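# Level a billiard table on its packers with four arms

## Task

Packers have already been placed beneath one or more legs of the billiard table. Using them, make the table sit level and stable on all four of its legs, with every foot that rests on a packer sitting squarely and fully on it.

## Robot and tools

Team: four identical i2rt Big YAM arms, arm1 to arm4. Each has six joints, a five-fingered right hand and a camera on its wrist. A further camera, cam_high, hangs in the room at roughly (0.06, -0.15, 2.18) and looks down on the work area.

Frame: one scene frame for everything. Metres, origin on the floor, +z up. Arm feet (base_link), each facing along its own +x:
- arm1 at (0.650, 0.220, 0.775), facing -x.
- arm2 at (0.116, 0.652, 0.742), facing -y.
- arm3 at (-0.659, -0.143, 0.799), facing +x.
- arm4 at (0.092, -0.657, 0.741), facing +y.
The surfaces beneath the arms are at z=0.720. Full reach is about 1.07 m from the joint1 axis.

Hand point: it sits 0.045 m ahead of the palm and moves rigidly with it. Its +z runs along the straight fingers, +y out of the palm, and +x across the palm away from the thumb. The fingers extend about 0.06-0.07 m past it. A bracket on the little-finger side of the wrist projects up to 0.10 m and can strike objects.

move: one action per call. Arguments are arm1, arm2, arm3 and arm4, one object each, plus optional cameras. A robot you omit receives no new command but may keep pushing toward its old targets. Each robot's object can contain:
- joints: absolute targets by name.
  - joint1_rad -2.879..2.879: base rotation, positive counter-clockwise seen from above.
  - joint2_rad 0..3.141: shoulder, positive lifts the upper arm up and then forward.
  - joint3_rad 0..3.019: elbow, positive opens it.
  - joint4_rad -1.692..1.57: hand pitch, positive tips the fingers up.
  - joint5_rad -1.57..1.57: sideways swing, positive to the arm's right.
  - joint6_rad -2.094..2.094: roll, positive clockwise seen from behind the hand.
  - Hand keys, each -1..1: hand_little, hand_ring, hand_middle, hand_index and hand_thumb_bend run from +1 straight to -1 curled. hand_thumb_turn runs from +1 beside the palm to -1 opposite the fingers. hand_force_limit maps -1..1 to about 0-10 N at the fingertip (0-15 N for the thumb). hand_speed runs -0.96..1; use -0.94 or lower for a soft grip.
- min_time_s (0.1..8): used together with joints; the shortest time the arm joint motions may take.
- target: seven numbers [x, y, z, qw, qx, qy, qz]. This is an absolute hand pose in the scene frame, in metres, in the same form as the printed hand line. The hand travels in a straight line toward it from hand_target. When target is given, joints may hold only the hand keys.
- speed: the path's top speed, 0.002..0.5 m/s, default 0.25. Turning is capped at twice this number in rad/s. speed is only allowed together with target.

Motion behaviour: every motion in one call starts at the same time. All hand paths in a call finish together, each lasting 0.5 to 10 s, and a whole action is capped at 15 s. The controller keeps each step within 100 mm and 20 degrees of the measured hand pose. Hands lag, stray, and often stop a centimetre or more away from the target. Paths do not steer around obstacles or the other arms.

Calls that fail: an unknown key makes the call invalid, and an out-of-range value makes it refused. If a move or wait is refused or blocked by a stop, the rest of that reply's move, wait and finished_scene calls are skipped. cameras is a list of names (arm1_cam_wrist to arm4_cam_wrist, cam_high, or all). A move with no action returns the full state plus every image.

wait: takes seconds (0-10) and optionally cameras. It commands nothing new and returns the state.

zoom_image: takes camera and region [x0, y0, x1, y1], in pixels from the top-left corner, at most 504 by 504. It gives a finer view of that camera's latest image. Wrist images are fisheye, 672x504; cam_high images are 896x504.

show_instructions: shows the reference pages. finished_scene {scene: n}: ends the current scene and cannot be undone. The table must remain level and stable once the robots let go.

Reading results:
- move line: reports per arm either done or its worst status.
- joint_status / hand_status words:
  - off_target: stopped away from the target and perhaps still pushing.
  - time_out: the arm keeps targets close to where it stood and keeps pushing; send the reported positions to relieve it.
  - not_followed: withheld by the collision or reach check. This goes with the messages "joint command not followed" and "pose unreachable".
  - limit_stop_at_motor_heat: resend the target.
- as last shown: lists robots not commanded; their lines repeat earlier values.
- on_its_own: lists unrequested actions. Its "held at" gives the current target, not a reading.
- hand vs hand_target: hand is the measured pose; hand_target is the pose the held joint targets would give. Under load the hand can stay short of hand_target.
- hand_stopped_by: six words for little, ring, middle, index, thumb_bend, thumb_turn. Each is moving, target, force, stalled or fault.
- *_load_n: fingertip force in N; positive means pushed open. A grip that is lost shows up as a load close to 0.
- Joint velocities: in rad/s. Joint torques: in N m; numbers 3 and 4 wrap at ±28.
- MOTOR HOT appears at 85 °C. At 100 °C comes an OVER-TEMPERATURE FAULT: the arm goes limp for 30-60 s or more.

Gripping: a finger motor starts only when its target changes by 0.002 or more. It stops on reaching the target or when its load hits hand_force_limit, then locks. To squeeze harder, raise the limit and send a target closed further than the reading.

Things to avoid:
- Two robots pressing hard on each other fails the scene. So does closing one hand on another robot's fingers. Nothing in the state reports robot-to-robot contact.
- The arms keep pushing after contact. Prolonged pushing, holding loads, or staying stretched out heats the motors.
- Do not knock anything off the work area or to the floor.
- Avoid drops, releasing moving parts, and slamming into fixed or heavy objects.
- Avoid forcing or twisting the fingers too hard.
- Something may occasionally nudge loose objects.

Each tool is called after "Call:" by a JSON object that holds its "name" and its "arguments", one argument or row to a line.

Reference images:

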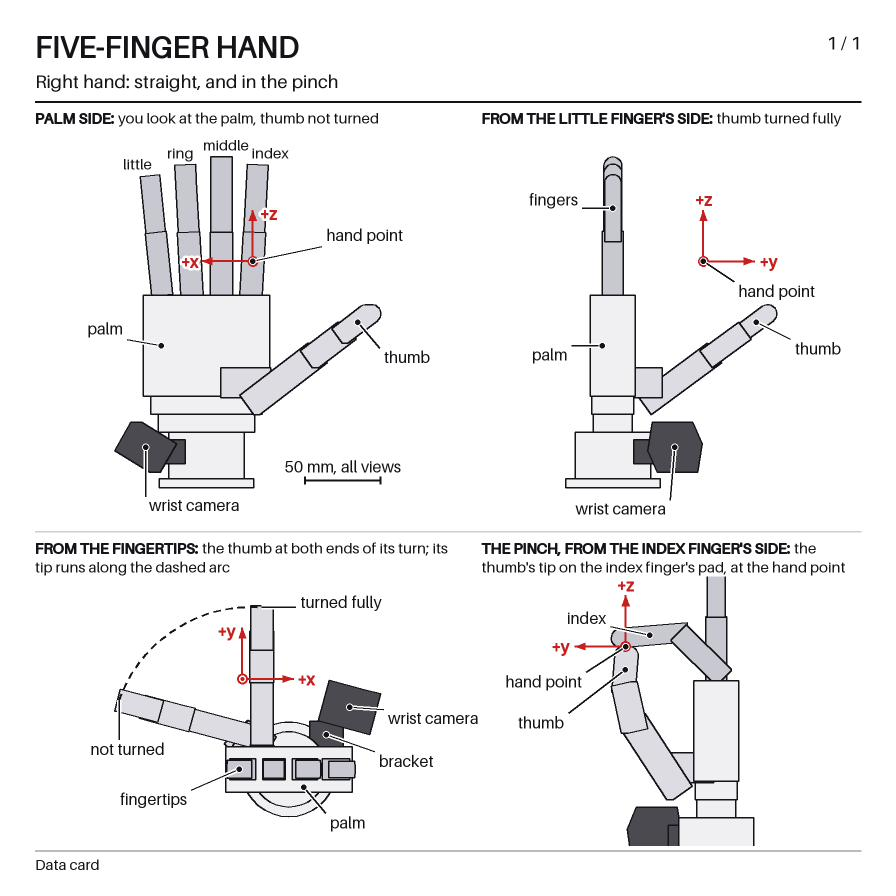

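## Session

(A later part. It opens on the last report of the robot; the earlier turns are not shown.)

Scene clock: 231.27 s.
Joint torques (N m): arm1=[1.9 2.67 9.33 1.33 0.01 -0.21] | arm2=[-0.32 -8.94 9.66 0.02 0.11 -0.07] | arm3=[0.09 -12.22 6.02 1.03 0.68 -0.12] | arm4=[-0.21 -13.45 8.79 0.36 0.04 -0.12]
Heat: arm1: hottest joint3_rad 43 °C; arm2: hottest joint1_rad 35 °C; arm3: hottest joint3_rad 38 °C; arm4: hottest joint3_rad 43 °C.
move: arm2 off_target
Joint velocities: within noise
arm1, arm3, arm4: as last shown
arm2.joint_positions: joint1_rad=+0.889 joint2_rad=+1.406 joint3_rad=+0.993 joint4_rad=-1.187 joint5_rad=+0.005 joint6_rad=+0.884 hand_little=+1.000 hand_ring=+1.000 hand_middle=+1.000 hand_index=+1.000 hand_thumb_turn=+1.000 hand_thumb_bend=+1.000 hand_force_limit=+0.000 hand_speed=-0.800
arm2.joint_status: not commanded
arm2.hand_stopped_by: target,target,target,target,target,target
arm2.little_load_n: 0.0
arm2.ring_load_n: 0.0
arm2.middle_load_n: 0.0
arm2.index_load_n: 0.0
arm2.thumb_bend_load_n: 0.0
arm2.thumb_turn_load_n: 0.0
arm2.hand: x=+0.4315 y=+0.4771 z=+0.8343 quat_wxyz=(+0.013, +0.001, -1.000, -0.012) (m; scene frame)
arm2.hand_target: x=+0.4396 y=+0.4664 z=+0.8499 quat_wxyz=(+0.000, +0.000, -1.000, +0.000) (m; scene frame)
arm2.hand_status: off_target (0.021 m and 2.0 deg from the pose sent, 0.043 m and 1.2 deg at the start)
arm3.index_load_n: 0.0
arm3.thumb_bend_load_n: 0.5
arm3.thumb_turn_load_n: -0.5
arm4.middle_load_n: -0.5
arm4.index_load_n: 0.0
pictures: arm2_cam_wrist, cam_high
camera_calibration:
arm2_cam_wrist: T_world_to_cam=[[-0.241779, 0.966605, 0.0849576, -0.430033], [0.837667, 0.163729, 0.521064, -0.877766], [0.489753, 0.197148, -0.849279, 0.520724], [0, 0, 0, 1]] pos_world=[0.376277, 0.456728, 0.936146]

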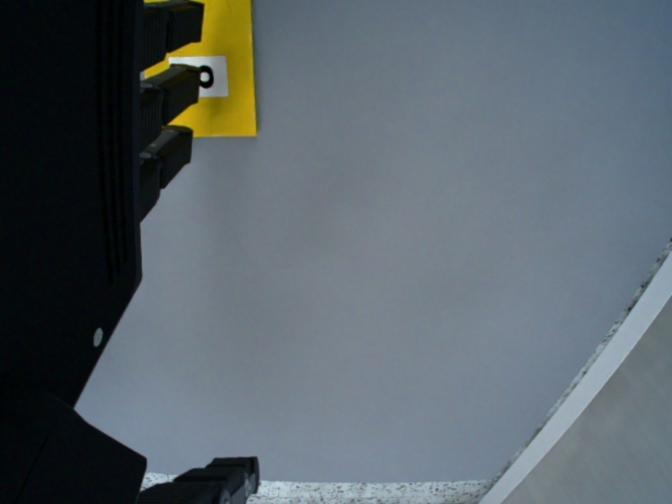

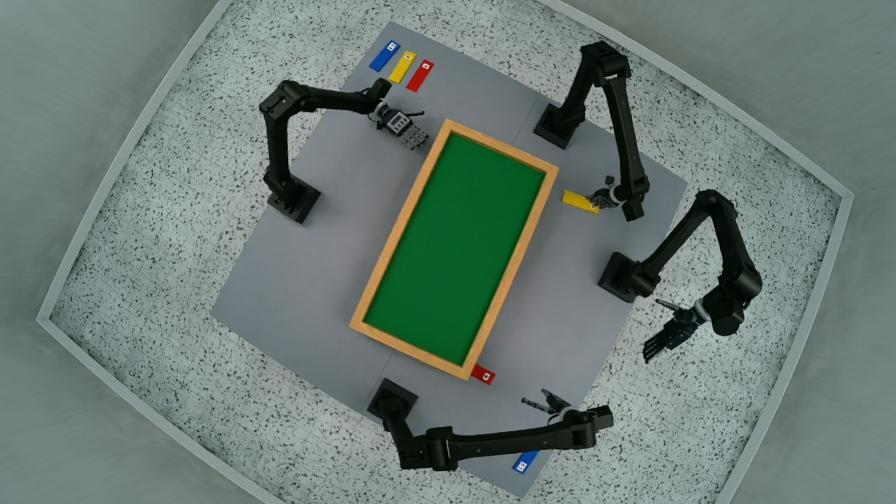

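Call:
{"name": "move", "arguments": {
  "arm2": {"target":[0.33,0.45,0.98,0.0617,0.7045,-0.7044,-0.0617],"speed":0.35},
  "cameras": ["arm2_cam_wrist"]
}}

Call:
{"name": "move", "arguments": {
  "arm2": {"target":[0.262,0.418,0.88,0.0617,0.7045,-0.7044,-0.0617],"speed":0.25},
  "cameras": ["arm2_cam_wrist","cam_high"]
}}

Call:
{"name": "zoom_image", "arguments": {
  "camera": "cam_high",
  "region": [520, 140, 640, 240]
}}

Scene clock: 253.93 s.
Joint torques (N m): arm1=[1.9 2.73 9.33 1.35 0.01 -0.21] | arm2=[0.26 -8.35 10.24 -0.28 0.06 -0.11] | arm3=[0.15 -12.51 5.94 1.02 0.68 -0.15] | arm4=[-0.03 -12.86 8.75 0.25 0.1 -0.14]
Heat: arm1: hottest joint3_rad 43 °C; arm2: hottest joint1_rad 35 °C; arm3: hottest joint3_rad 38 °C; arm4: hottest joint3_rad 43 °C.
move: arm2 off_target
Joint velocities: within noise
arm1, arm4: as last shown
arm1.middle_load_n: -0.5
arm2.joint_positions: joint1_rad=+0.930 joint2_rad=+1.372 joint3_rad=+1.266 joint4_rad=-1.639 joint5_rad=+0.112 joint6_rad=-0.621 hand_little=+1.000 hand_ring=+1.000 hand_middle=+1.000 hand_index=+1.000 hand_thumb_turn=+1.000 hand_thumb_bend=+1.000 hand_force_limit=+0.000 hand_speed=-0.800
arm2.joint_status: not commanded
arm2.hand_stopped_by: target,target,target,target,target,target
arm2.little_load_n: 0.0
arm2.ring_load_n: 0.0
arm2.middle_load_n: 0.0
arm2.index_load_n: 0.0
arm2.thumb_bend_load_n: 0.0
arm2.thumb_turn_load_n: 0.5
arm2.hand: x=+0.3221 y=+0.4552 z=+0.9647 quat_wxyz=(+0.065, +0.700, -0.707, -0.081) (m; scene frame)
arm2.hand_target: x=+0.3294 y=+0.4504 z=+0.9797 quat_wxyz=(+0.062, +0.704, -0.704, -0.062) (m; scene frame)
arm2.hand_status: off_target (0.018 m and 2.3 deg from the pose sent, 0.180 m and 90.1 deg at the start)
arm3.joint_positions: joint1_rad=+1.393 joint2_rad=+2.054 joint3_rad=+1.012 joint4_rad=+0.113 joint5_rad=+1.570 joint6_rad=+0.943 hand_little=+1.000 hand_ring=+1.000 hand_middle=+1.000 hand_index=+1.000 hand_thumb_turn=+1.000 hand_thumb_bend=+1.000 hand_force_limit=+0.000 hand_speed=-0.800
arm3.joint_status: not commanded
arm3.hand_stopped_by: target,target,target,target,target,target
arm3.little_load_n: 0.5
arm3.ring_load_n: 0.0
arm3.middle_load_n: 0.0
arm3.index_load_n: 0.0
arm3.thumb_bend_load_n: 0.5
arm3.thumb_turn_load_n: -0.5
arm3.hand: x=-0.3601 y=+0.3322 z=+0.7819 quat_wxyz=(-0.446, +0.445, -0.556, +0.542) (m; scene frame)
arm3.hand_target: x=-0.3548 y=+0.3349 z=+0.7802 quat_wxyz=(-0.440, +0.446, -0.555, +0.547) (m; scene frame)
arm3.hand_status: not commanded
arm4.little_load_n: 0.5
arm4.middle_load_n: 0.0
pictures: arm2_cam_wrist
camera_calibration:
arm2_cam_wrist: T_world_to_cam=[[-0.940383, -0.233881, 0.246938, 0.168813], [-0.0499458, 0.813131, 0.579934, -0.916953], [-0.336429, 0.533026, -0.776337, 0.732166], [0, 0, 0, 1]] pos_world=[0.359273, 0.394822, 1.05849]

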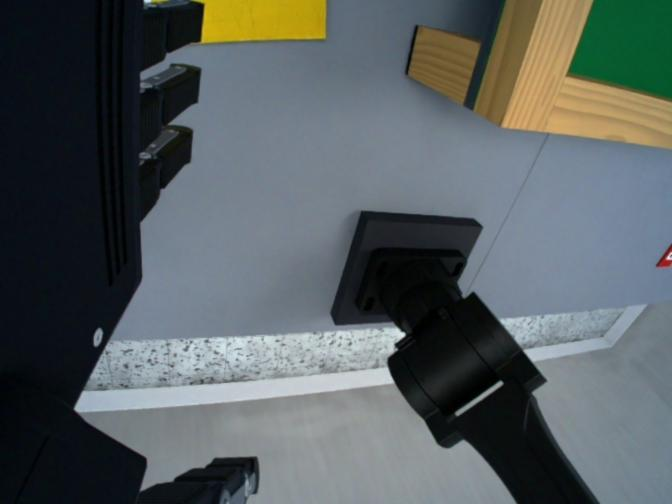

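Scene clock: 255.23 s.
Joint torques (N m): arm1=[1.9 2.73 9.32 1.33 0.01 -0.21] | arm2=[-0.21 -7.65 7.36 0.62 0.1 -0.06] | arm3=[0.26 -12.75 5.89 1.09 0.67 -0.12] | arm4=[0.15 -13.04 8.66 0.39 0.1 -0.15]
Heat: arm1: hottest joint3_rad 43 °C; arm2: hottest joint1_rad 35 °C; arm3: hottest joint3_rad 38 °C; arm4: hottest joint3_rad 43 °C.
move: arm2 done
Joint velocities: within noise
arm1, arm3, arm4: as last shown
arm1.middle_load_n: 0.0
arm2.joint_positions: joint1_rad=+0.742 joint2_rad=+1.341 joint3_rad=+1.012 joint4_rad=-1.375 joint5_rad=+0.136 joint6_rad=-0.812 hand_little=+1.000 hand_ring=+1.000 hand_middle=+1.000 hand_index=+1.000 hand_thumb_turn=+1.000 hand_thumb_bend=+1.000 hand_force_limit=+0.000 hand_speed=-0.800
arm2.joint_status: not commanded
arm2.hand_stopped_by: target,target,target,target,target,target
arm2.little_load_n: 0.0
arm2.ring_load_n: 0.0
arm2.middle_load_n: 0.0
arm2.index_load_n: 0.0
arm2.thumb_bend_load_n: -0.5
arm2.thumb_turn_load_n: 0.0
arm2.hand: x=+0.2587 y=+0.4216 z=+0.8786 quat_wxyz=(+0.062, +0.701, -0.707, -0.072) (m; scene frame)
arm2.hand_target: x=+0.2620 y=+0.4181 z=+0.8800 quat_wxyz=(+0.062, +0.705, -0.704, -0.062) (m; scene frame)
arm2.hand_status: done (0.005 m and 1.3 deg from the pose sent, 0.110 m and 2.3 deg at the start)
arm3.little_load_n: 0.0
arm3.ring_load_n: -0.5
arm3.thumb_bend_load_n: 0.0
arm3.thumb_turn_load_n: 0.0
arm4.little_load_n: 0.0
pictures: arm2_cam_wrist, cam_high
camera_calibration:
arm2_cam_wrist: T_world_to_cam=[[-0.943894, -0.234286, 0.232751, 0.136167], [-0.061751, 0.817557, 0.572526, -0.835265], [-0.324423, 0.526032, -0.786155, 0.670362], [0, 0, 0, 1]] pos_world=[0.29443, 0.362147, 0.973527]

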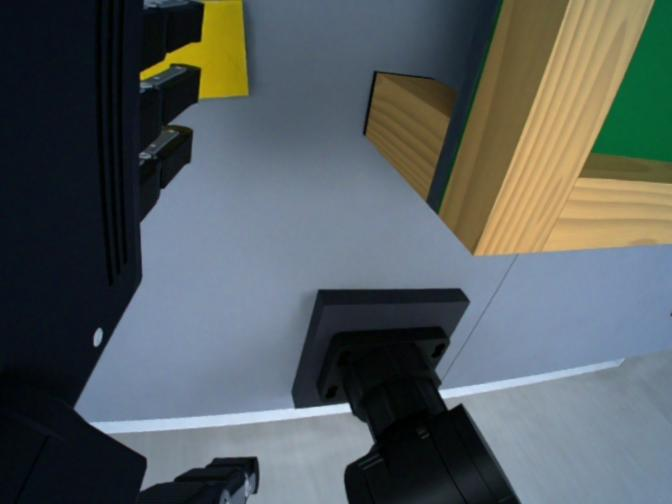

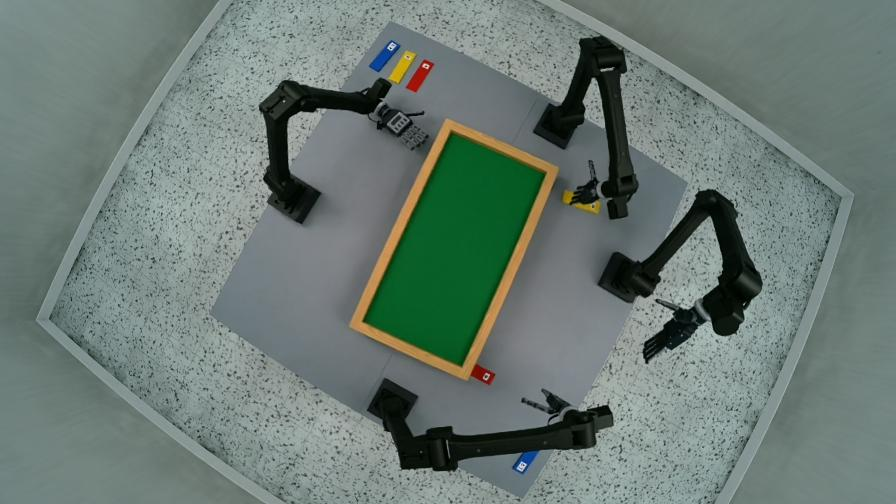

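Scaled by 4.200.

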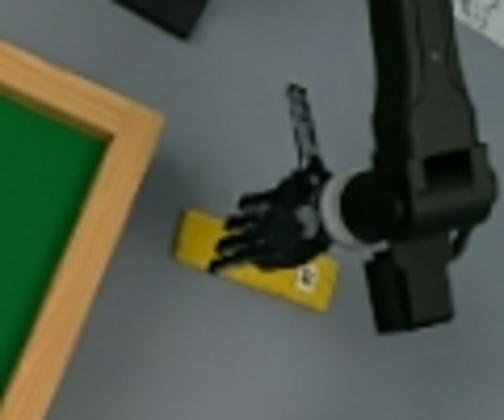

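Call:
{"name": "move", "arguments": {
  "arm2": {"target":[0.262,0.418,0.793,0.0617,0.7045,-0.7044,-0.0617],"speed":0.15},
  "cameras": ["arm2_cam_wrist"]
}}

Call:
{"name": "move", "arguments": {
  "arm2": {"target":[0.254,0.434,0.793,0.0617,0.7045,-0.7044,-0.0617],"speed":0.08},
  "cameras": ["arm2_cam_wrist"]
}}

Scene clock: 275.67 s.
Joint torques (N m): arm1=[1.9 2.67 9.33 1.32 0 -0.21] | arm2=[0.09 -4.84 4.55 2.7 0.02 -0.03] | arm3=[-0.26 -12.98 6.04 1.11 0.68 -0.14] | arm4=[0.15 -13.63 8.62 0.25 0.03 -0.18]
Heat: arm1: hottest joint3_rad 43 °C; arm2: hottest joint3_rad 36 °C; arm3: hottest joint3_rad 38 °C; arm4: hottest joint3_rad 43 °C.
move: arm2 off_target
Joint velocities: within noise
arm1, arm3: as last shown
arm2.joint_positions: joint1_rad=+0.742 joint2_rad=+1.403 joint3_rad=+0.900 joint4_rad=-1.170 joint5_rad=+0.138 joint6_rad=-0.818 hand_little=+1.000 hand_ring=+1.000 hand_middle=+0.999 hand_index=+1.000 hand_thumb_turn=+1.000 hand_thumb_bend=+1.000 hand_force_limit=+0.000 hand_speed=-0.800
arm2.joint_status: not commanded
arm2.hand_stopped_by: target,target,target,target,target,target
arm2.little_load_n: 0.0
arm2.ring_load_n: 0.0
arm2.middle_load_n: -5.0
arm2.index_load_n: 0.0
arm2.thumb_bend_load_n: 0.0
arm2.thumb_turn_load_n: -0.5
arm2.hand: x=+0.2616 y=+0.4181 z=+0.8155 quat_wxyz=(+0.063, +0.703, -0.706, -0.057) (m; scene frame)
arm2.hand_target: x=+0.2612 y=+0.4190 z=+0.7946 quat_wxyz=(+0.062, +0.704, -0.704, -0.062) (m; scene frame)
arm2.hand_status: off_target (0.023 m and 0.6 deg from the pose sent, 0.086 m and 1.3 deg at the start)
arm3.ring_load_n: 0.0
arm3.thumb_turn_load_n: -0.5
arm4.joint_positions: joint1_rad=-0.918 joint2_rad=+1.837 joint3_rad=+1.975 joint4_rad=-1.689 joint5_rad=-0.015 joint6_rad=-0.885 hand_little=+1.000 hand_ring=+1.000 hand_middle=+1.000 hand_index=+1.000 hand_thumb_turn=+1.000 hand_thumb_bend=+1.000 hand_force_limit=+0.000 hand_speed=-0.800
arm4.joint_status: not commanded
arm4.hand_stopped_by: target,target,target,target,target,target
arm4.little_load_n: 0.0
arm4.ring_load_n: 0.0
arm4.middle_load_n: 0.0
arm4.index_load_n: 0.0
arm4.thumb_bend_load_n: 0.0
arm4.thumb_turn_load_n: 0.0
arm4.hand: x=+0.5051 y=-0.3597 z=+1.0032 quat_wxyz=(-0.007, +1.000, -0.010, +0.008) (m; scene frame)
arm4.hand_target: x=+0.5001 y=-0.3600 z=+0.9999 quat_wxyz=(-0.001, +1.000, +0.000, +0.001) (m; scene frame)
arm4.hand_status: not commanded
pictures: arm2_cam_wrist
camera_calibration:
arm2_cam_wrist: T_world_to_cam=[[-0.946666, -0.235156, 0.220285, 0.164134], [-0.0776727, 0.830036, 0.552274, -0.780642], [-0.312716, 0.505709, -0.804032, 0.643529], [0, 0, 0, 1]] pos_world=[0.295987, 0.36112, 0.91239]

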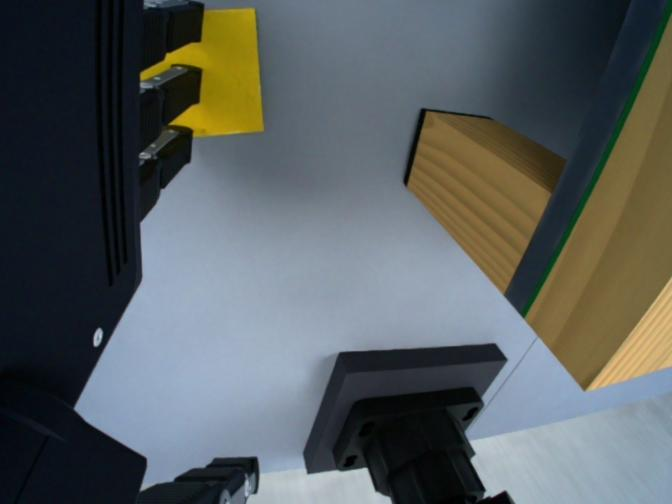

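Scene clock: 276.63 s.
Joint torques (N m): arm1=[1.9 2.67 9.35 1.33 0.01 -0.21] | arm2=[-0.62 -4.95 3.69 1.06 -0.11 0.13] | arm3=[-0.09 -12.51 5.86 1.14 0.65 -0.1] | arm4=[-0.03 -13.51 8.72 0.23 0.06 -0.14]
Heat: arm1: hottest joint3_rad 43 °C; arm2: hottest joint3_rad 36 °C; arm3: hottest joint3_rad 38 °C; arm4: hottest joint3_rad 43 °C.
move: arm2 off_target
Joint velocities: within noise
arm1.joint_positions: joint1_rad=+1.494 joint2_rad=+0.595 joint3_rad=+1.341 joint4_rad=-1.508 joint5_rad=+0.019 joint6_rad=-1.499 hand_little=+1.000 hand_ring=+1.000 hand_middle=+1.000 hand_index=+1.000 hand_thumb_turn=+1.000 hand_thumb_bend=+1.000 hand_force_limit=+0.000 hand_speed=-0.800
arm1.joint_status: not commanded
arm1.hand_stopped_by: target,target,target,target,target,target
arm1.little_load_n: 0.0
arm1.ring_load_n: 0.0
arm1.middle_load_n: 0.0
arm1.index_load_n: 0.0
arm1.thumb_bend_load_n: 0.0
arm1.thumb_turn_load_n: 0.0
arm1.hand: x=+0.5696 y=+0.0289 z=+1.2227 quat_wxyz=(-0.282, -0.596, +0.701, -0.273) (m; scene frame)
arm1.hand_target: x=+0.5706 y=+0.0311 z=+1.2417 quat_wxyz=(-0.294, -0.598, +0.689, -0.284) (m; scene frame)
arm1.hand_status: not commanded
arm2.joint_positions: joint1_rad=+0.749 joint2_rad=+1.365 joint3_rad=+0.867 joint4_rad=-1.136 joint5_rad=+0.141 joint6_rad=-0.818 hand_little=+1.000 hand_ring=+1.000 hand_middle=+1.000 hand_index=+1.000 hand_thumb_turn=+1.000 hand_thumb_bend=+1.000 hand_force_limit=+0.000 hand_speed=-0.800
arm2.joint_status: not commanded
arm2.hand_stopped_by: target,target,target,target,target,target
arm2.little_load_n: 0.0
arm2.ring_load_n: 0.0
arm2.middle_load_n: -2.5
arm2.index_load_n: 0.0
arm2.thumb_bend_load_n: 0.0
arm2.thumb_turn_load_n: 0.0
arm2.hand: x=+0.2600 y=+0.4215 z=+0.8138 quat_wxyz=(+0.066, +0.705, -0.705, -0.038) (m; scene frame)
arm2.hand_target: x=+0.2533 y=+0.4344 z=+0.7948 quat_wxyz=(+0.062, +0.704, -0.704, -0.062) (m; scene frame)
arm2.hand_status: off_target (0.025 m and 2.8 deg from the pose sent, 0.029 m and 0.6 deg at the start)
arm3, arm4: as last shown
pictures: arm2_cam_wrist
camera_calibration:
arm2_cam_wrist: T_world_to_cam=[[-0.950257, -0.234536, 0.204952, 0.176851], [-0.0955465, 0.845795, 0.524882, -0.762301], [-0.296451, 0.47919, -0.826132, 0.6649], [0, 0, 0, 1]] pos_world=[0.292329, 0.367615, 0.913167]

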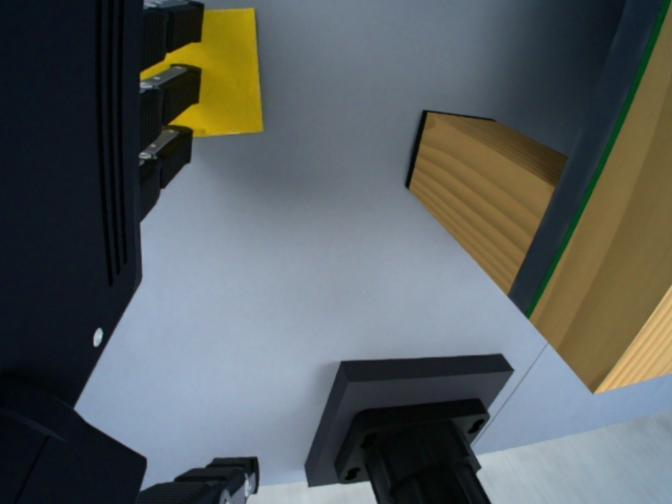

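Call:
{"name": "move", "arguments": {
  "arm2": {"target":[0.235,0.438,0.793,0.0617,0.7045,-0.7044,-0.0617],"speed":0.08},
  "cameras": ["arm2_cam_wrist"]
}}

Call:
{"name": "move", "arguments": {
  "arm2": {"target":[0.21,0.436,0.793,0.0617,0.7045,-0.7044,-0.0617],"speed":0.08},
  "cameras": ["arm2_cam_wrist"]
}}

Scene clock: 279.43 s.
Joint torques (N m): arm1=[1.9 2.67 9.33 1.32 0.01 -0.21] | arm2=[-1.61 -5.01 3.32 0.17 0.13 -0.07] | arm3=[-0.21 -12.45 5.94 1.06 0.66 -0.13] | arm4=[-0.38 -13.33 8.8 0.28 0.05 -0.13]
Heat: arm1: hottest joint3_rad 43 °C; arm2: hottest joint1_rad 35 °C; arm3: hottest joint3_rad 38 °C; arm4: hottest joint3_rad 43 °C.
move: arm2 off_target
Joint velocities: within noise
arm1, arm3, arm4: as last shown
arm2.joint_positions: joint1_rad=+0.738 joint2_rad=+1.328 joint3_rad=+0.835 joint4_rad=-1.107 joint5_rad=+0.136 joint6_rad=-0.831 hand_little=+1.000 hand_ring=+1.000 hand_middle=+1.000 hand_index=+1.000 hand_thumb_turn=+1.000 hand_thumb_bend=+1.000 hand_force_limit=+0.000 hand_speed=-0.800
arm2.joint_status: not commanded
arm2.hand_stopped_by: target,target,target,target,target,target
arm2.little_load_n: 0.0
arm2.ring_load_n: 0.0
arm2.middle_load_n: 0.5
arm2.index_load_n: 0.0
arm2.thumb_bend_load_n: -0.5
arm2.thumb_turn_load_n: 0.0
arm2.hand: x=+0.2549 y=+0.4232 z=+0.8122 quat_wxyz=(+0.064, +0.705, -0.706, -0.021) (m; scene frame)
arm2.hand_target: x=+0.2354 y=+0.4387 z=+0.7951 quat_wxyz=(+0.061, +0.705, -0.704, -0.062) (m; scene frame)
arm2.hand_status: off_target (0.031 m and 4.6 deg from the pose sent, 0.036 m and 2.8 deg at the start)
pictures: arm2_cam_wrist
camera_calibration:
arm2_cam_wrist: T_world_to_cam=[[-0.954897, -0.232106, 0.185197, 0.18885], [-0.110197, 0.856159, 0.504825, -0.747711], [-0.275731, 0.461647, -0.843122, 0.677172], [0, 0, 0, 1]] pos_world=[0.284654, 0.371378, 0.913427]

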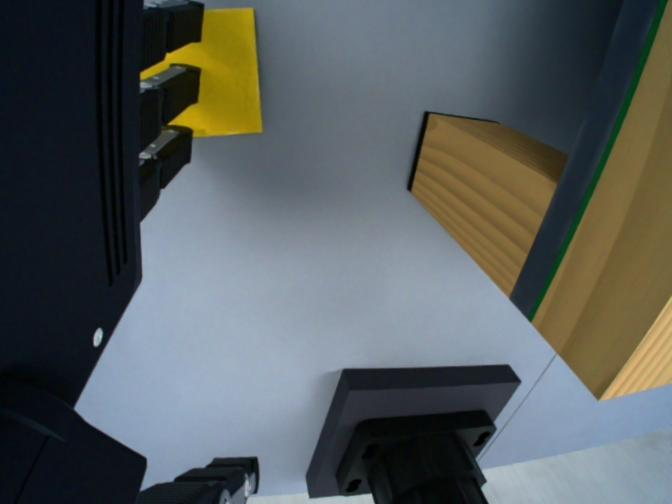

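Scene clock: 280.50 s.
Joint torques (N m): arm1=[1.96 2.67 9.33 1.35 0.01 -0.21] | arm2=[-2.14 -3.43 3.52 0.5 0.56 -0.08] | arm3=[0.38 -12.69 5.86 0.98 0.64 -0.14] | arm4=[-0.44 -13.57 8.65 0.28 0.05 -0.12]
Heat: arm1: hottest joint3_rad 43 °C; arm2: hottest joint1_rad 35 °C; arm3: hottest joint3_rad 38 °C; arm4: hottest joint3_rad 43 °C.
move: arm2 off_target
Joint velocities: within noise
arm1, arm3, arm4: as last shown
arm1.ring_load_n: -0.5
arm2.joint_positions: joint1_rad=+0.676 joint2_rad=+1.285 joint3_rad=+0.795 joint4_rad=-1.107 joint5_rad=+0.132 joint6_rad=-0.894 hand_little=+1.000 hand_ring=+1.000 hand_middle=+1.000 hand_index=+1.000 hand_thumb_turn=+1.000 hand_thumb_bend=+1.000 hand_force_limit=+0.000 hand_speed=-0.800
arm2.joint_status: not commanded
arm2.hand_stopped_by: target,target,target,target,target,target
arm2.little_load_n: 0.0
arm2.ring_load_n: 0.0
arm2.middle_load_n: 0.5
arm2.index_load_n: 0.0
arm2.thumb_bend_load_n: 0.0
arm2.thumb_turn_load_n: 0.0
arm2.hand: x=+0.2298 y=+0.4237 z=+0.8119 quat_wxyz=(+0.060, +0.706, -0.706, -0.023) (m; scene frame)
arm2.hand_target: x=+0.2105 y=+0.4370 z=+0.7951 quat_wxyz=(+0.061, +0.705, -0.704, -0.062) (m; scene frame)
arm2.hand_status: off_target (0.030 m and 4.4 deg from the pose sent, 0.050 m and 4.6 deg at the start)
arm3.index_load_n: -0.5
arm4.thumb_bend_load_n: -0.5
pictures: arm2_cam_wrist
camera_calibration:
arm2_cam_wrist: T_world_to_cam=[[-0.955061, -0.234317, 0.18153, 0.169127], [-0.111802, 0.851973, 0.51151, -0.754024], [-0.274514, 0.468228, -0.839884, 0.664171], [0, 0, 0, 1]] pos_world=[0.25955, 0.371054, 0.912815]

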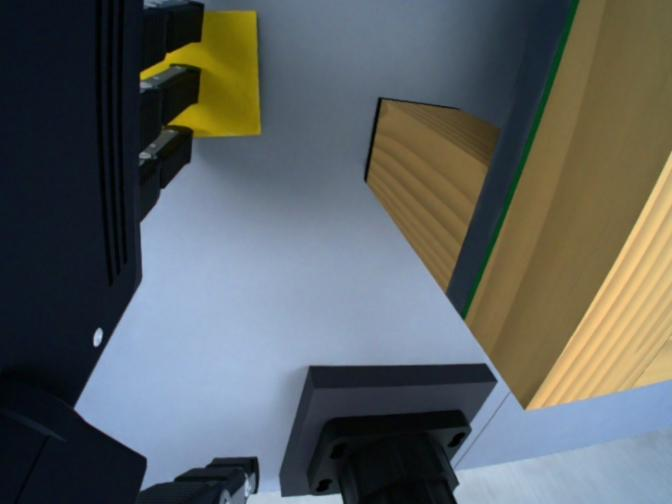

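Call:
{"name": "move", "arguments": {
  "arm2": {"target":[0.187,0.443,0.793,0.0617,0.7045,-0.7044,-0.0617],"speed":0.08}
}}

Call:
{"name": "move", "arguments": {
  "arm2": {"target":[0.193,0.440,0.87,0.0617,0.7045,-0.7044,-0.0617],"speed":0.15},
  "cameras": ["arm2_cam_wrist"]
}}

Scene clock: 287.97 s.
Joint torques (N m): arm1=[1.9 2.73 9.32 1.33 0.01 -0.21] | arm2=[-1.9 -3.19 3.33 0.47 0.58 -0.16] | arm3=[0.03 -12.86 5.83 1.05 0.68 -0.14] | arm4=[0.21 -13.57 8.61 0.39 0.08 -0.12]
Heat: arm1: hottest joint3_rad 43 °C; arm2: hottest joint1_rad 35 °C; arm3: hottest joint3_rad 38 °C; arm4: hottest joint3_rad 43 °C.
move: arm2 off_target
Joint velocities: within noise
arm1, arm3, arm4: as last shown
arm1.ring_load_n: 0.0
arm2.joint_positions: joint1_rad=+0.628 joint2_rad=+1.231 joint3_rad=+0.748 joint4_rad=-1.107 joint5_rad=+0.136 joint6_rad=-0.942 hand_little=+1.000 hand_ring=+1.000 hand_middle=+1.000 hand_index=+1.000 hand_thumb_turn=+1.000 hand_thumb_bend=+1.000 hand_force_limit=+0.000 hand_speed=-0.800
arm2.joint_status: not commanded
arm2.hand_stopped_by: target,target,target,target,target,target
arm2.little_load_n: 0.0
arm2.ring_load_n: 0.0
arm2.middle_load_n: 0.5
arm2.index_load_n: 0.0
arm2.thumb_bend_load_n: 0.0
arm2.thumb_turn_load_n: 0.0
arm2.hand: x=+0.2061 y=+0.4293 z=+0.8116 quat_wxyz=(+0.062, +0.705, -0.706, -0.024) (m; scene frame)
arm2.hand_target: x=+0.1876 y=+0.4440 z=+0.7951 quat_wxyz=(+0.061, +0.705, -0.704, -0.062) (m; scene frame)
arm2.hand_status: off_target (0.030 m and 4.4 deg from the pose sent, 0.051 m and 4.4 deg at the start)
arm3.index_load_n: 0.0
arm3.thumb_turn_load_n: 0.0
pictures: none

Scene clock: 289.10 s.
Joint torques (N m): arm1=[1.9 2.67 9.33 1.33 0.01 -0.21] | arm2=[-1.03 -4.95 9.47 -0.32 0.2 -0.02] | arm3=[0.15 -12.51 6 0.88 0.67 -0.14] | arm4=[-0.21 -13.04 8.72 0.42 0.07 -0.12]
Heat: arm1: hottest joint3_rad 43 °C; arm2: hottest joint1_rad 35 °C; arm3: hottest joint3_rad 38 °C; arm4: hottest joint3_rad 43 °C.
move: arm2 off_target
Joint velocities: within noise
arm1, arm3, arm4: as last shown
arm2.joint_positions: joint1_rad=+0.623 joint2_rad=+1.177 joint3_rad=+0.817 joint4_rad=-1.330 joint5_rad=+0.146 joint6_rad=-0.942 hand_little=+1.000 hand_ring=+1.000 hand_middle=+1.000 hand_index=+1.000 hand_thumb_turn=+1.000 hand_thumb_bend=+1.000 hand_force_limit=+0.000 hand_speed=-0.800
arm2.joint_status: not commanded
arm2.hand_stopped_by: target,target,target,target,target,target
arm2.little_load_n: 0.0
arm2.ring_load_n: 0.0
arm2.middle_load_n: 0.0
arm2.index_load_n: 0.0
arm2.thumb_bend_load_n: 0.0
arm2.thumb_turn_load_n: 0.0
arm2.hand: x=+0.1880 y=+0.4490 z=+0.8592 quat_wxyz=(+0.059, +0.705, -0.703, -0.074) (m; scene frame)
arm2.hand_target: x=+0.1928 y=+0.4403 z=+0.8698 quat_wxyz=(+0.062, +0.704, -0.704, -0.062) (m; scene frame)
arm2.hand_status: off_target (0.015 m and 1.4 deg from the pose sent, 0.061 m and 4.4 deg at the start)
arm3.thumb_turn_load_n: -0.5
arm4.ring_load_n: -0.5
arm4.thumb_bend_load_n: 0.0
pictures: arm2_cam_wrist
camera_calibration:
arm2_cam_wrist: T_world_to_cam=[[-0.941654, -0.246177, 0.229529, 0.0881004], [-0.071398, 0.812522, 0.578541, -0.851959], [-0.328921, 0.528398, -0.782692, 0.614473], [0, 0, 0, 1]] pos_world=[0.224245, 0.389238, 0.953615]

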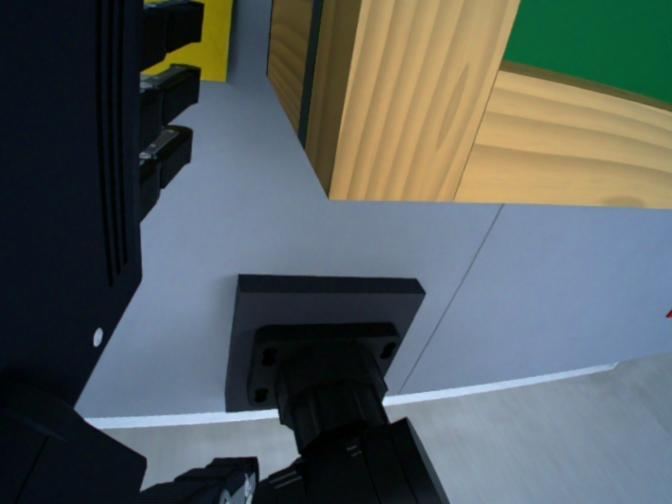

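Call:
{"name": "move", "arguments": {
  "arm2": {"target":[0.258,0.432,0.86,0.0617,0.7045,-0.7044,-0.0617],"speed":0.2},
  "arm4": {"joints":{"joint1_rad":-0.187,"joint2_rad":0.633,"joint3_rad":1.414,"joint4_rad":-1.15,"joint5_rad":0.07,"joint6_rad":-1.286},"min_time_s":3},
  "cameras": ["arm2_cam_wrist","arm4_cam_wrist"]
}}

Scene clock: 328.93 s.
Joint torques (N m): arm1=[1.9 2.73 9.33 1.35 0.01 -0.21] | arm2=[-1.2 -5.6 9.52 0.4 0.15 0.05] | arm3=[0.32 -12.57 5.93 1.02 0.68 -0.13] | arm4=[0.21 3.14 7.76 2.61 0.16 -0.15]
Heat: arm1: hottest joint3_rad 44 °C; arm2: hottest joint3_rad 37 °C; arm3: hottest joint3_rad 38 °C; arm4: hottest joint3_rad 43 °C.
move: arm2 off_target; arm4 done
Joint velocities: within noise
arm1: as last shown
arm2.joint_positions: joint1_rad=+0.761 joint2_rad=+1.315 joint3_rad=+0.907 joint4_rad=-1.319 joint5_rad=+0.133 joint6_rad=-0.810 hand_little=+1.000 hand_ring=+1.000 hand_middle=+1.000 hand_index=+1.000 hand_thumb_turn=+1.000 hand_thumb_bend=+1.000 hand_force_limit=+0.000 hand_speed=-0.800
arm2.joint_status: not commanded
arm2.hand_stopped_by: target,target,target,target,target,target
arm2.little_load_n: 0.0
arm2.ring_load_n: 0.0
arm2.middle_load_n: 0.0
arm2.index_load_n: 0.0
arm2.thumb_bend_load_n: 0.0
arm2.thumb_turn_load_n: 0.0
arm2.hand: x=+0.2451 y=+0.4446 z=+0.8523 quat_wxyz=(+0.061, +0.707, -0.700, -0.083) (m; scene frame)
arm2.hand_target: x=+0.2576 y=+0.4323 z=+0.8602 quat_wxyz=(+0.062, +0.704, -0.704, -0.062) (m; scene frame)
arm2.hand_status: off_target (0.020 m and 2.5 deg from the pose sent, 0.072 m and 1.4 deg at the start)
arm3.joint_positions: joint1_rad=+1.393 joint2_rad=+2.054 joint3_rad=+1.012 joint4_rad=+0.113 joint5_rad=+1.570 joint6_rad=+0.943 hand_little=+1.000 hand_ring=+1.000 hand_middle=+1.000 hand_index=+1.000 hand_thumb_turn=+1.000 hand_thumb_bend=+1.000 hand_force_limit=+0.000 hand_speed=-0.800
arm3.joint_status: not commanded
arm3.hand_stopped_by: target,target,target,target,target,target
arm3.little_load_n: 0.0
arm3.ring_load_n: 0.0
arm3.middle_load_n: 0.0
arm3.index_load_n: 0.0
arm3.thumb_bend_load_n: 0.0
arm3.thumb_turn_load_n: 0.0
arm3.hand: x=-0.3601 y=+0.3322 z=+0.7819 quat_wxyz=(-0.446, +0.445, -0.556, +0.542) (m; scene frame)
arm3.hand_target: x=-0.3548 y=+0.3349 z=+0.7802 quat_wxyz=(-0.440, +0.446, -0.555, +0.547) (m; scene frame)
arm3.hand_status: not commanded
arm4.joint_positions: joint1_rad=-0.197 joint2_rad=+0.626 joint3_rad=+1.425 joint4_rad=-1.165 joint5_rad=+0.068 joint6_rad=-1.273 hand_little=+1.000 hand_ring=+1.000 hand_middle=+1.000 hand_index=+1.000 hand_thumb_turn=+1.000 hand_thumb_bend=+1.000 hand_force_limit=+0.000 hand_speed=-0.800
arm4.joint_status: all done
arm4.hand_stopped_by: target,target,target,target,target,target
arm4.little_load_n: 0.0
arm4.ring_load_n: 0.0
arm4.middle_load_n: 0.0
arm4.index_load_n: 0.0
arm4.thumb_bend_load_n: 0.0
arm4.thumb_turn_load_n: 0.0
arm4.hand: x=+0.1941 y=-0.4159 z=+1.2825 quat_wxyz=(-0.398, +0.715, +0.414, +0.400) (m; scene frame)
arm4.hand_target: x=+0.1938 y=-0.4084 z=+1.2792 quat_wxyz=(-0.396, +0.711, +0.422, +0.400) (m; scene frame)
arm4.hand_status: not commanded
pictures: arm2_cam_wrist, arm4_cam_wrist
camera_calibration:
arm2_cam_wrist: T_world_to_cam=[[-0.936301, -0.255042, 0.241441, 0.134775], [-0.0676087, 0.805515, 0.588705, -0.846768], [-0.344629, 0.534882, -0.771448, 0.621713], [0, 0, 0, 1]] pos_world=[0.283202, 0.383914, 0.945575]
arm4_cam_wrist: T_world_to_cam=[[0.963975, -0.263404, 0.0370162, -0.34623], [-0.184589, -0.762653, -0.619909, 0.514312], [0.191517, 0.590744, -0.7838, 1.3224], [0, 0, 0, 1]] pos_world=[0.17543, -0.480158, 1.36814]

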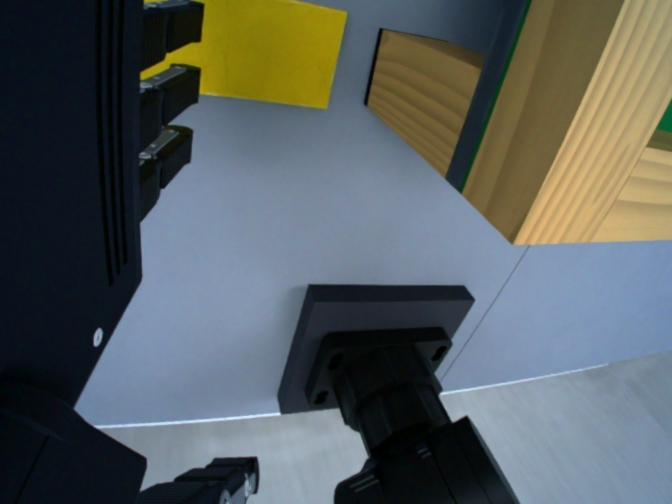

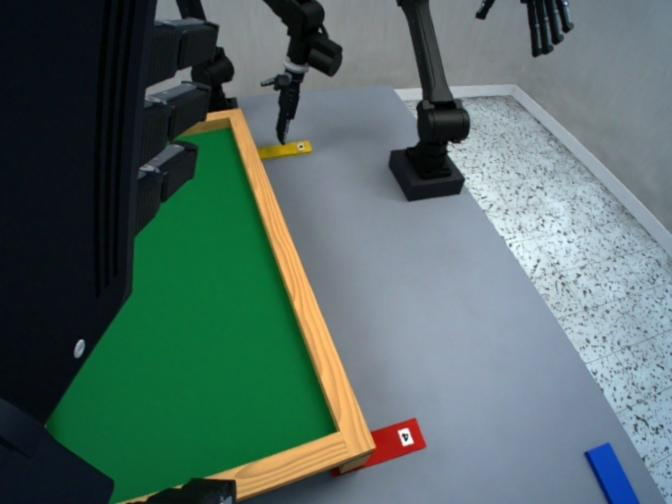

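Call:
{"name": "move", "arguments": {
  "arm1": {"target":[0.39,-0.20,0.90,0.199,-0.199,-0.6786,0.6786],"speed":0.4},
  "cameras": ["arm1_cam_wrist","arm4_cam_wrist"]
}}

Scene clock: 337.33 s.
Joint torques (N m): arm1=[2.26 -7.24 4.38 2.63 0.13 0] | arm2=[0.03 -6.3 9.55 0.4 0.11 0.1] | arm3=[0.03 -12.34 5.97 1.05 0.67 -0.13] | arm4=[0.44 3.08 7.66 2.8 0.17 -0.18]
Heat: arm1: hottest joint3_rad 43 °C; arm2: hottest joint3_rad 37 °C; arm3: hottest joint3_rad 38 °C; arm4: hottest joint3_rad 43 °C.
move: arm1 done
Joint velocities: within noise
arm1.joint_positions: joint1_rad=+0.920 joint2_rad=+1.424 joint3_rad=+0.384 joint4_rad=+1.020 joint5_rad=-0.075 joint6_rad=-0.020 hand_little=+1.000 hand_ring=+1.000 hand_middle=+1.000 hand_index=+1.000 hand_thumb_turn=+1.000 hand_thumb_bend=+1.000 hand_force_limit=+0.000 hand_speed=-0.800
arm1.joint_status: not commanded
arm1.hand_stopped_by: target,target,target,target,target,target
arm1.little_load_n: 0.0
arm1.ring_load_n: 0.0
arm1.middle_load_n: 0.0
arm1.index_load_n: 0.0
arm1.thumb_bend_load_n: 0.0
arm1.thumb_turn_load_n: 0.0
arm1.hand: x=+0.3856 y=-0.1972 z=+0.8920 quat_wxyz=(-0.203, +0.200, +0.687, -0.668) (m; scene frame)
arm1.hand_target: x=+0.3899 y=-0.2000 z=+0.9000 quat_wxyz=(-0.199, +0.199, +0.679, -0.679) (m; scene frame)
arm1.hand_status: done (0.010 m and 1.6 deg from the pose sent, 0.434 m and 106.5 deg at the start)
arm2, arm3, arm4: as last shown
arm2.thumb_bend_load_n: -0.5
arm3.thumb_turn_load_n: -0.5
arm4.thumb_turn_load_n: -0.5
pictures: arm1_cam_wrist, arm4_cam_wrist
camera_calibration:
arm1_cam_wrist: T_world_to_cam=[[-0.222846, 0.139992, -0.96475, 0.976388], [0.973966, -0.0102443, -0.226461, -0.176938], [-0.0415858, -0.9901, -0.134064, 0.0517991], [0, 0, 0, 1]] pos_world=[0.39207, -0.0872124, 0.908845]
arm4_cam_wrist: T_world_to_cam=[[0.963975, -0.263404, 0.0370162, -0.34623], [-0.184589, -0.762653, -0.619909, 0.514312], [0.191517, 0.590744, -0.7838, 1.3224], [0, 0, 0, 1]] pos_world=[0.17543, -0.480158, 1.36814]

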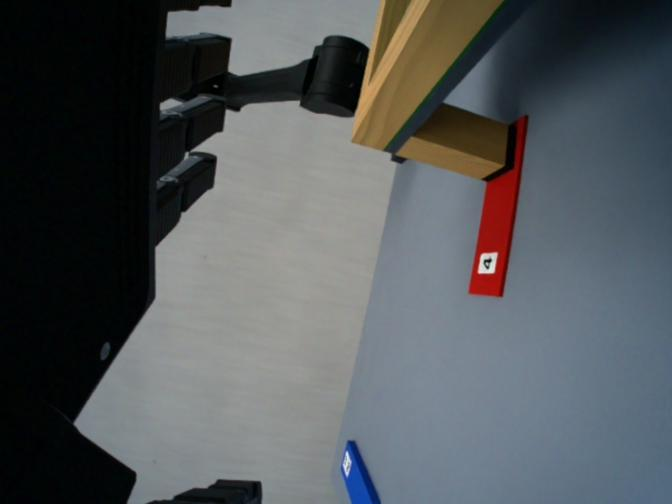

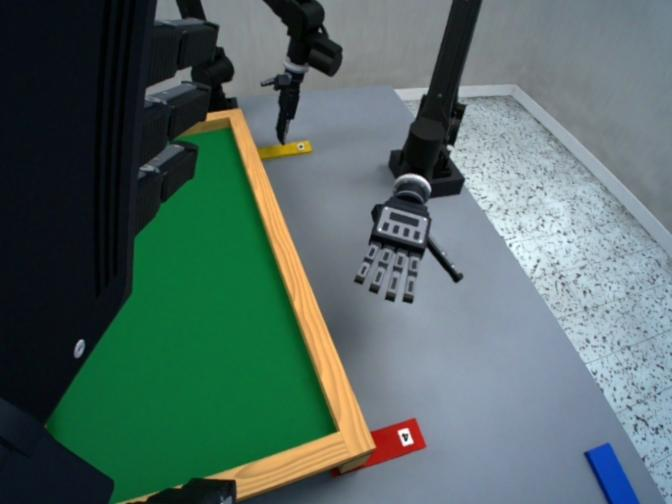

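Call:
{"name": "move", "arguments": {
  "arm1": {"target":[0.376,-0.206,0.747,0.199,-0.199,-0.6786,0.6786],"speed":0.25},
  "cameras": ["arm4_cam_wrist"]
}}

Scene clock: 340.43 s.
Joint torques (N m): arm1=[0.67 -11.05 1.68 2.66 -0.09 -0.02] | arm2=[-0.5 -6.07 9.52 0.4 0.15 0.04] | arm3=[0.03 -12.75 6.05 1.02 0.65 -0.15] | arm4=[0.79 3.25 7.65 2.82 0.17 -0.17]
Heat: arm1: hottest joint3_rad 42 °C; arm2: hottest joint3_rad 37 °C; arm3: hottest joint3_rad 38 °C; arm4: hottest joint3_rad 43 °C.
move: arm1 off_target
Joint velocities: within noise
arm1.joint_positions: joint1_rad=+0.910 joint2_rad=+2.076 joint3_rad=+0.437 joint4_rad=+1.539 joint5_rad=-0.102 joint6_rad=-0.019 hand_little=+1.000 hand_ring=+1.000 hand_middle=+1.000 hand_index=+1.000 hand_thumb_turn=+1.000 hand_thumb_bend=+1.000 hand_force_limit=+0.000 hand_speed=-0.800
arm1.joint_status: not commanded
arm1.hand_stopped_by: target,target,target,target,target,target
arm1.little_load_n: 0.0
arm1.ring_load_n: 0.0
arm1.middle_load_n: 0.0
arm1.index_load_n: 0.0
arm1.thumb_bend_load_n: 0.0
arm1.thumb_turn_load_n: 0.0
arm1.hand: x=+0.3844 y=-0.2011 z=+0.7337 quat_wxyz=(-0.186, +0.204, +0.714, -0.643) (m; scene frame)
arm1.hand_target: x=+0.3759 y=-0.2060 z=+0.7475 quat_wxyz=(-0.192, +0.202, +0.699, -0.658) (m; scene frame)
arm1.hand_status: off_target (0.016 m and 6.0 deg from the pose sent, 0.146 m and 1.7 deg at the start; a joint's target at an end of its range on 21 of 37 steps)
arm2, arm3, arm4: as last shown
arm2.thumb_bend_load_n: 0.0
arm3.thumb_turn_load_n: 0.0
arm4.thumb_turn_load_n: 0.0
pictures: arm4_cam_wrist
camera_calibration:
arm4_cam_wrist: T_world_to_cam=[[0.963975, -0.263404, 0.0370162, -0.34623], [-0.184589, -0.762653, -0.619909, 0.514312], [0.191517, 0.590744, -0.7838, 1.3224], [0, 0, 0, 1]] pos_world=[0.17543, -0.480158, 1.36814]

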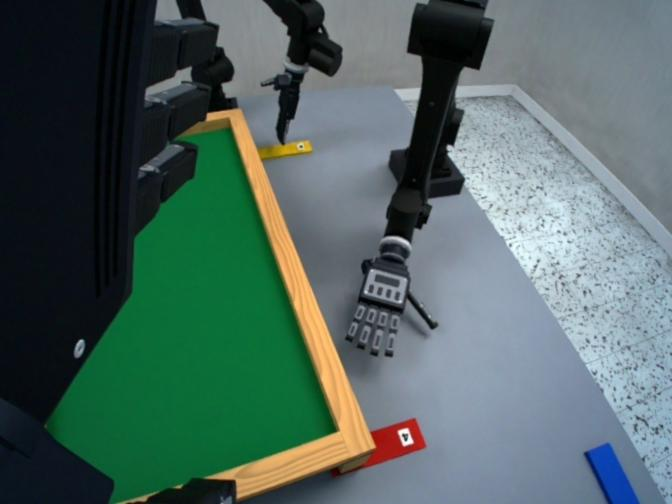

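Call:
{"name": "move", "arguments": {
  "arm1": {"joints":{"joint1_rad":0.22,"joint5_rad":0.0,"joint6_rad":0.0},"min_time_s":3.5},
  "cameras": ["arm4_cam_wrist","arm1_cam_wrist","arm3_cam_wrist"]
}}

Scene clock: 354.77 s.
Joint torques (N m): arm1=[0.91 -11.05 1.63 2.63 0.09 0.07] | arm2=[-0.5 -6.65 9.7 0.29 0.11 0.06] | arm3=[0.03 -12.45 5.89 1.1 0.66 -0.13] | arm4=[0.26 2.96 7.76 2.81 0.13 -0.14]
Heat: arm1: hottest joint3_rad 40 °C; arm2: hottest joint3_rad 38 °C; arm3: hottest joint3_rad 38 °C; arm4: hottest joint3_rad 42 °C.
move: arm1 done
Joint velocities: within noise
arm1.joint_positions: joint1_rad=+0.225 joint2_rad=+2.076 joint3_rad=+0.437 joint4_rad=+1.539 joint5_rad=-0.001 joint6_rad=-0.014 hand_little=+1.000 hand_ring=+1.000 hand_middle=+1.000 hand_index=+1.000 hand_thumb_turn=+1.000 hand_thumb_bend=+1.000 hand_force_limit=+0.000 hand_speed=-0.800
arm1.joint_status: all done
arm1.hand_stopped_by: target,target,target,target,target,target
arm1.little_load_n: 0.0
arm1.ring_load_n: -0.5
arm1.middle_load_n: 0.0
arm1.index_load_n: 0.0
arm1.thumb_bend_load_n: 0.0
arm1.thumb_turn_load_n: 0.0
arm1.hand: x=+0.1701 y=+0.0798 z=+0.7321 quat_wxyz=(-0.420, +0.460, +0.585, -0.520) (m; scene frame)
arm1.hand_target: x=+0.1607 y=+0.0799 z=+0.7463 quat_wxyz=(-0.428, +0.456, +0.569, -0.534) (m; scene frame)
arm1.hand_status: not commanded
arm2, arm3, arm4: as last shown
arm3.thumb_turn_load_n: -0.5
pictures: arm1_cam_wrist, arm3_cam_wrist, arm4_cam_wrist
camera_calibration:
arm1_cam_wrist: T_world_to_cam=[[0.0139027, 0.273814, -0.961682, 0.682076], [0.70987, -0.680046, -0.183363, 0.0663558], [-0.704195, -0.680121, -0.203827, 0.434685], [0, 0, 0, 1]] pos_world=[0.249516, 0.154001, 0.756708]
arm3_cam_wrist: T_world_to_cam=[[-0.00941231, -0.232827, -0.972473, 0.839281], [-0.347874, 0.91253, -0.215109, -0.263099], [0.937494, 0.336274, -0.0895836, 0.410319], [0, 0, 0, 1]] pos_world=[-0.468298, 0.297514, 0.796341]
arm4_cam_wrist: T_world_to_cam=[[0.963975, -0.263404, 0.0370162, -0.34623], [-0.184589, -0.762653, -0.619909, 0.514312], [0.191517, 0.590744, -0.7838, 1.3224], [0, 0, 0, 1]] pos_world=[0.17543, -0.480158, 1.36814]

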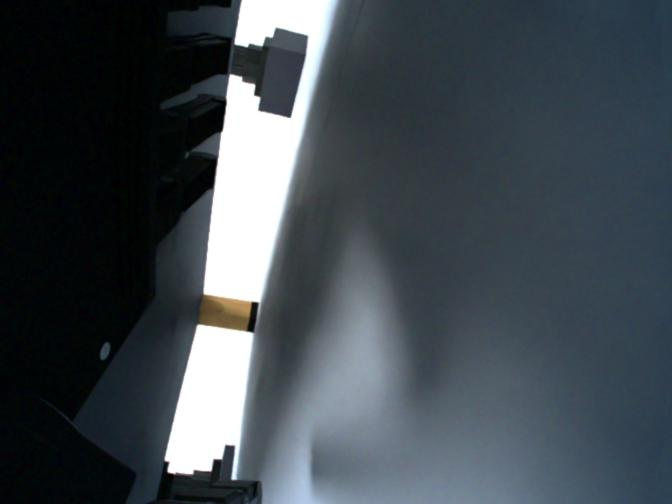

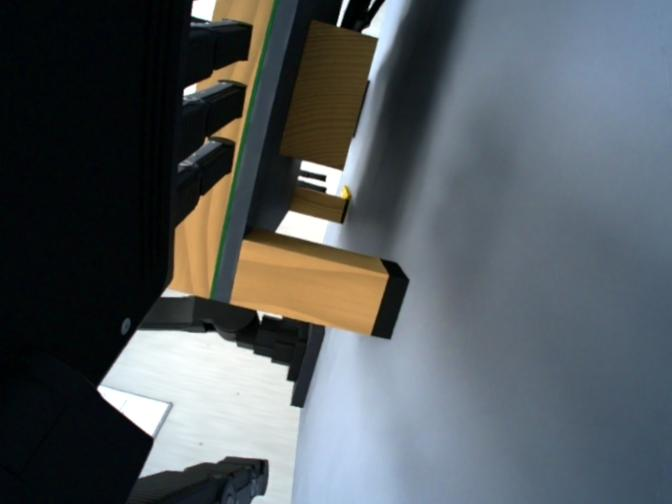

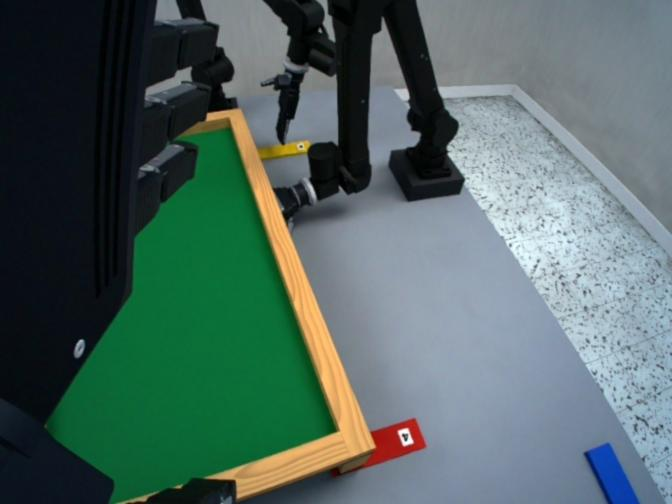

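Call:
{"name": "move", "arguments": {
  "arm1": {"target":[0.138,0.073,0.746,-0.428,0.456,0.569,-0.534],"speed":0.1},
  "cameras": ["arm4_cam_wrist","cam_high"]
}}

Call:
{"name": "zoom_image", "arguments": {
  "camera": "arm4_cam_wrist",
  "region": [220, 120, 400, 260]
}}

Scene clock: 357.93 s.
Joint torques (N m): arm1=[1.38 -11.69 2.15 1.63 0.13 0.05] | arm2=[-0.62 -6.59 9.8 0.61 0.18 0.08] | arm3=[0.15 -12.34 5.94 0.95 0.68 -0.14] | arm4=[0.85 3.08 7.61 2.43 0.18 -0.15]
Heat: arm1: hottest joint3_rad 39 °C; arm2: hottest joint3_rad 38 °C; arm3: hottest joint3_rad 38 °C; arm4: hottest joint3_rad 42 °C.
move: arm1 off_target
Joint velocities: within noise
arm1.joint_positions: joint1_rad=+0.225 joint2_rad=+2.076 joint3_rad=+0.496 joint4_rad=+1.505 joint5_rad=+0.001 joint6_rad=-0.014 hand_little=+1.000 hand_ring=+1.000 hand_middle=+1.000 hand_index=+1.000 hand_thumb_turn=+1.000 hand_thumb_bend=+1.000 hand_force_limit=+0.000 hand_speed=-0.800
arm1.joint_status: not commanded
arm1.hand_stopped_by: target,target,target,target,target,target
arm1.little_load_n: 0.0
arm1.ring_load_n: 0.0
arm1.middle_load_n: 0.0
arm1.index_load_n: 0.5
arm1.thumb_bend_load_n: 0.0
arm1.thumb_turn_load_n: 0.0
arm1.hand: x=+0.1458 y=+0.0749 z=+0.7375 quat_wxyz=(-0.426, +0.455, +0.578, -0.526) (m; scene frame)
arm1.hand_target: x=+0.1382 y=+0.0731 z=+0.7461 quat_wxyz=(-0.428, +0.456, +0.569, -0.534) (m; scene frame)
arm1.hand_status: off_target (0.012 m and 1.3 deg from the pose sent, 0.036 m and 2.6 deg at the start)
arm2, arm3, arm4: as last shown
arm3.index_load_n: -0.5
arm3.thumb_turn_load_n: 0.0
pictures: arm4_cam_wrist, cam_high
camera_calibration:
arm4_cam_wrist: T_world_to_cam=[[0.963975, -0.263404, 0.0370162, -0.34623], [-0.184589, -0.762653, -0.619909, 0.514312], [0.191517, 0.590744, -0.7838, 1.3224], [0, 0, 0, 1]] pos_world=[0.17543, -0.480158, 1.36814]

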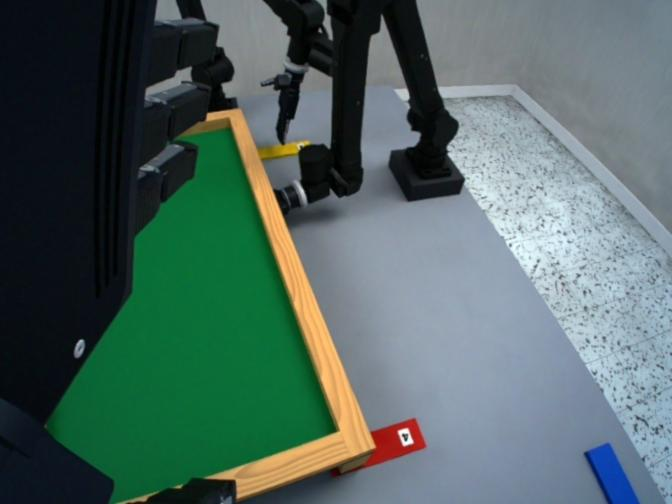

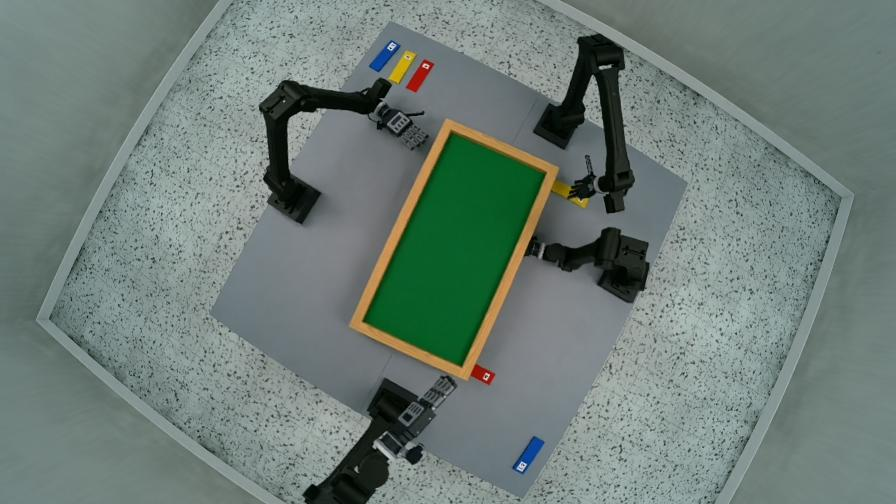

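Scaled by 2.800 from the camera's 672x504 image, which has a finer 960x720 frame.

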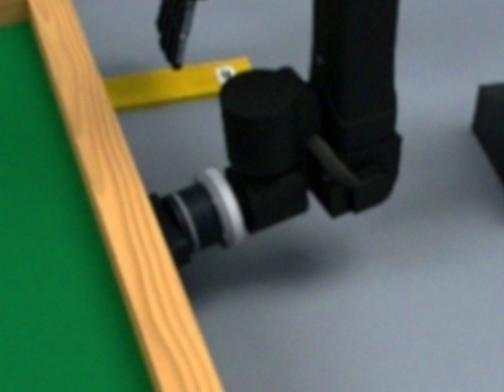

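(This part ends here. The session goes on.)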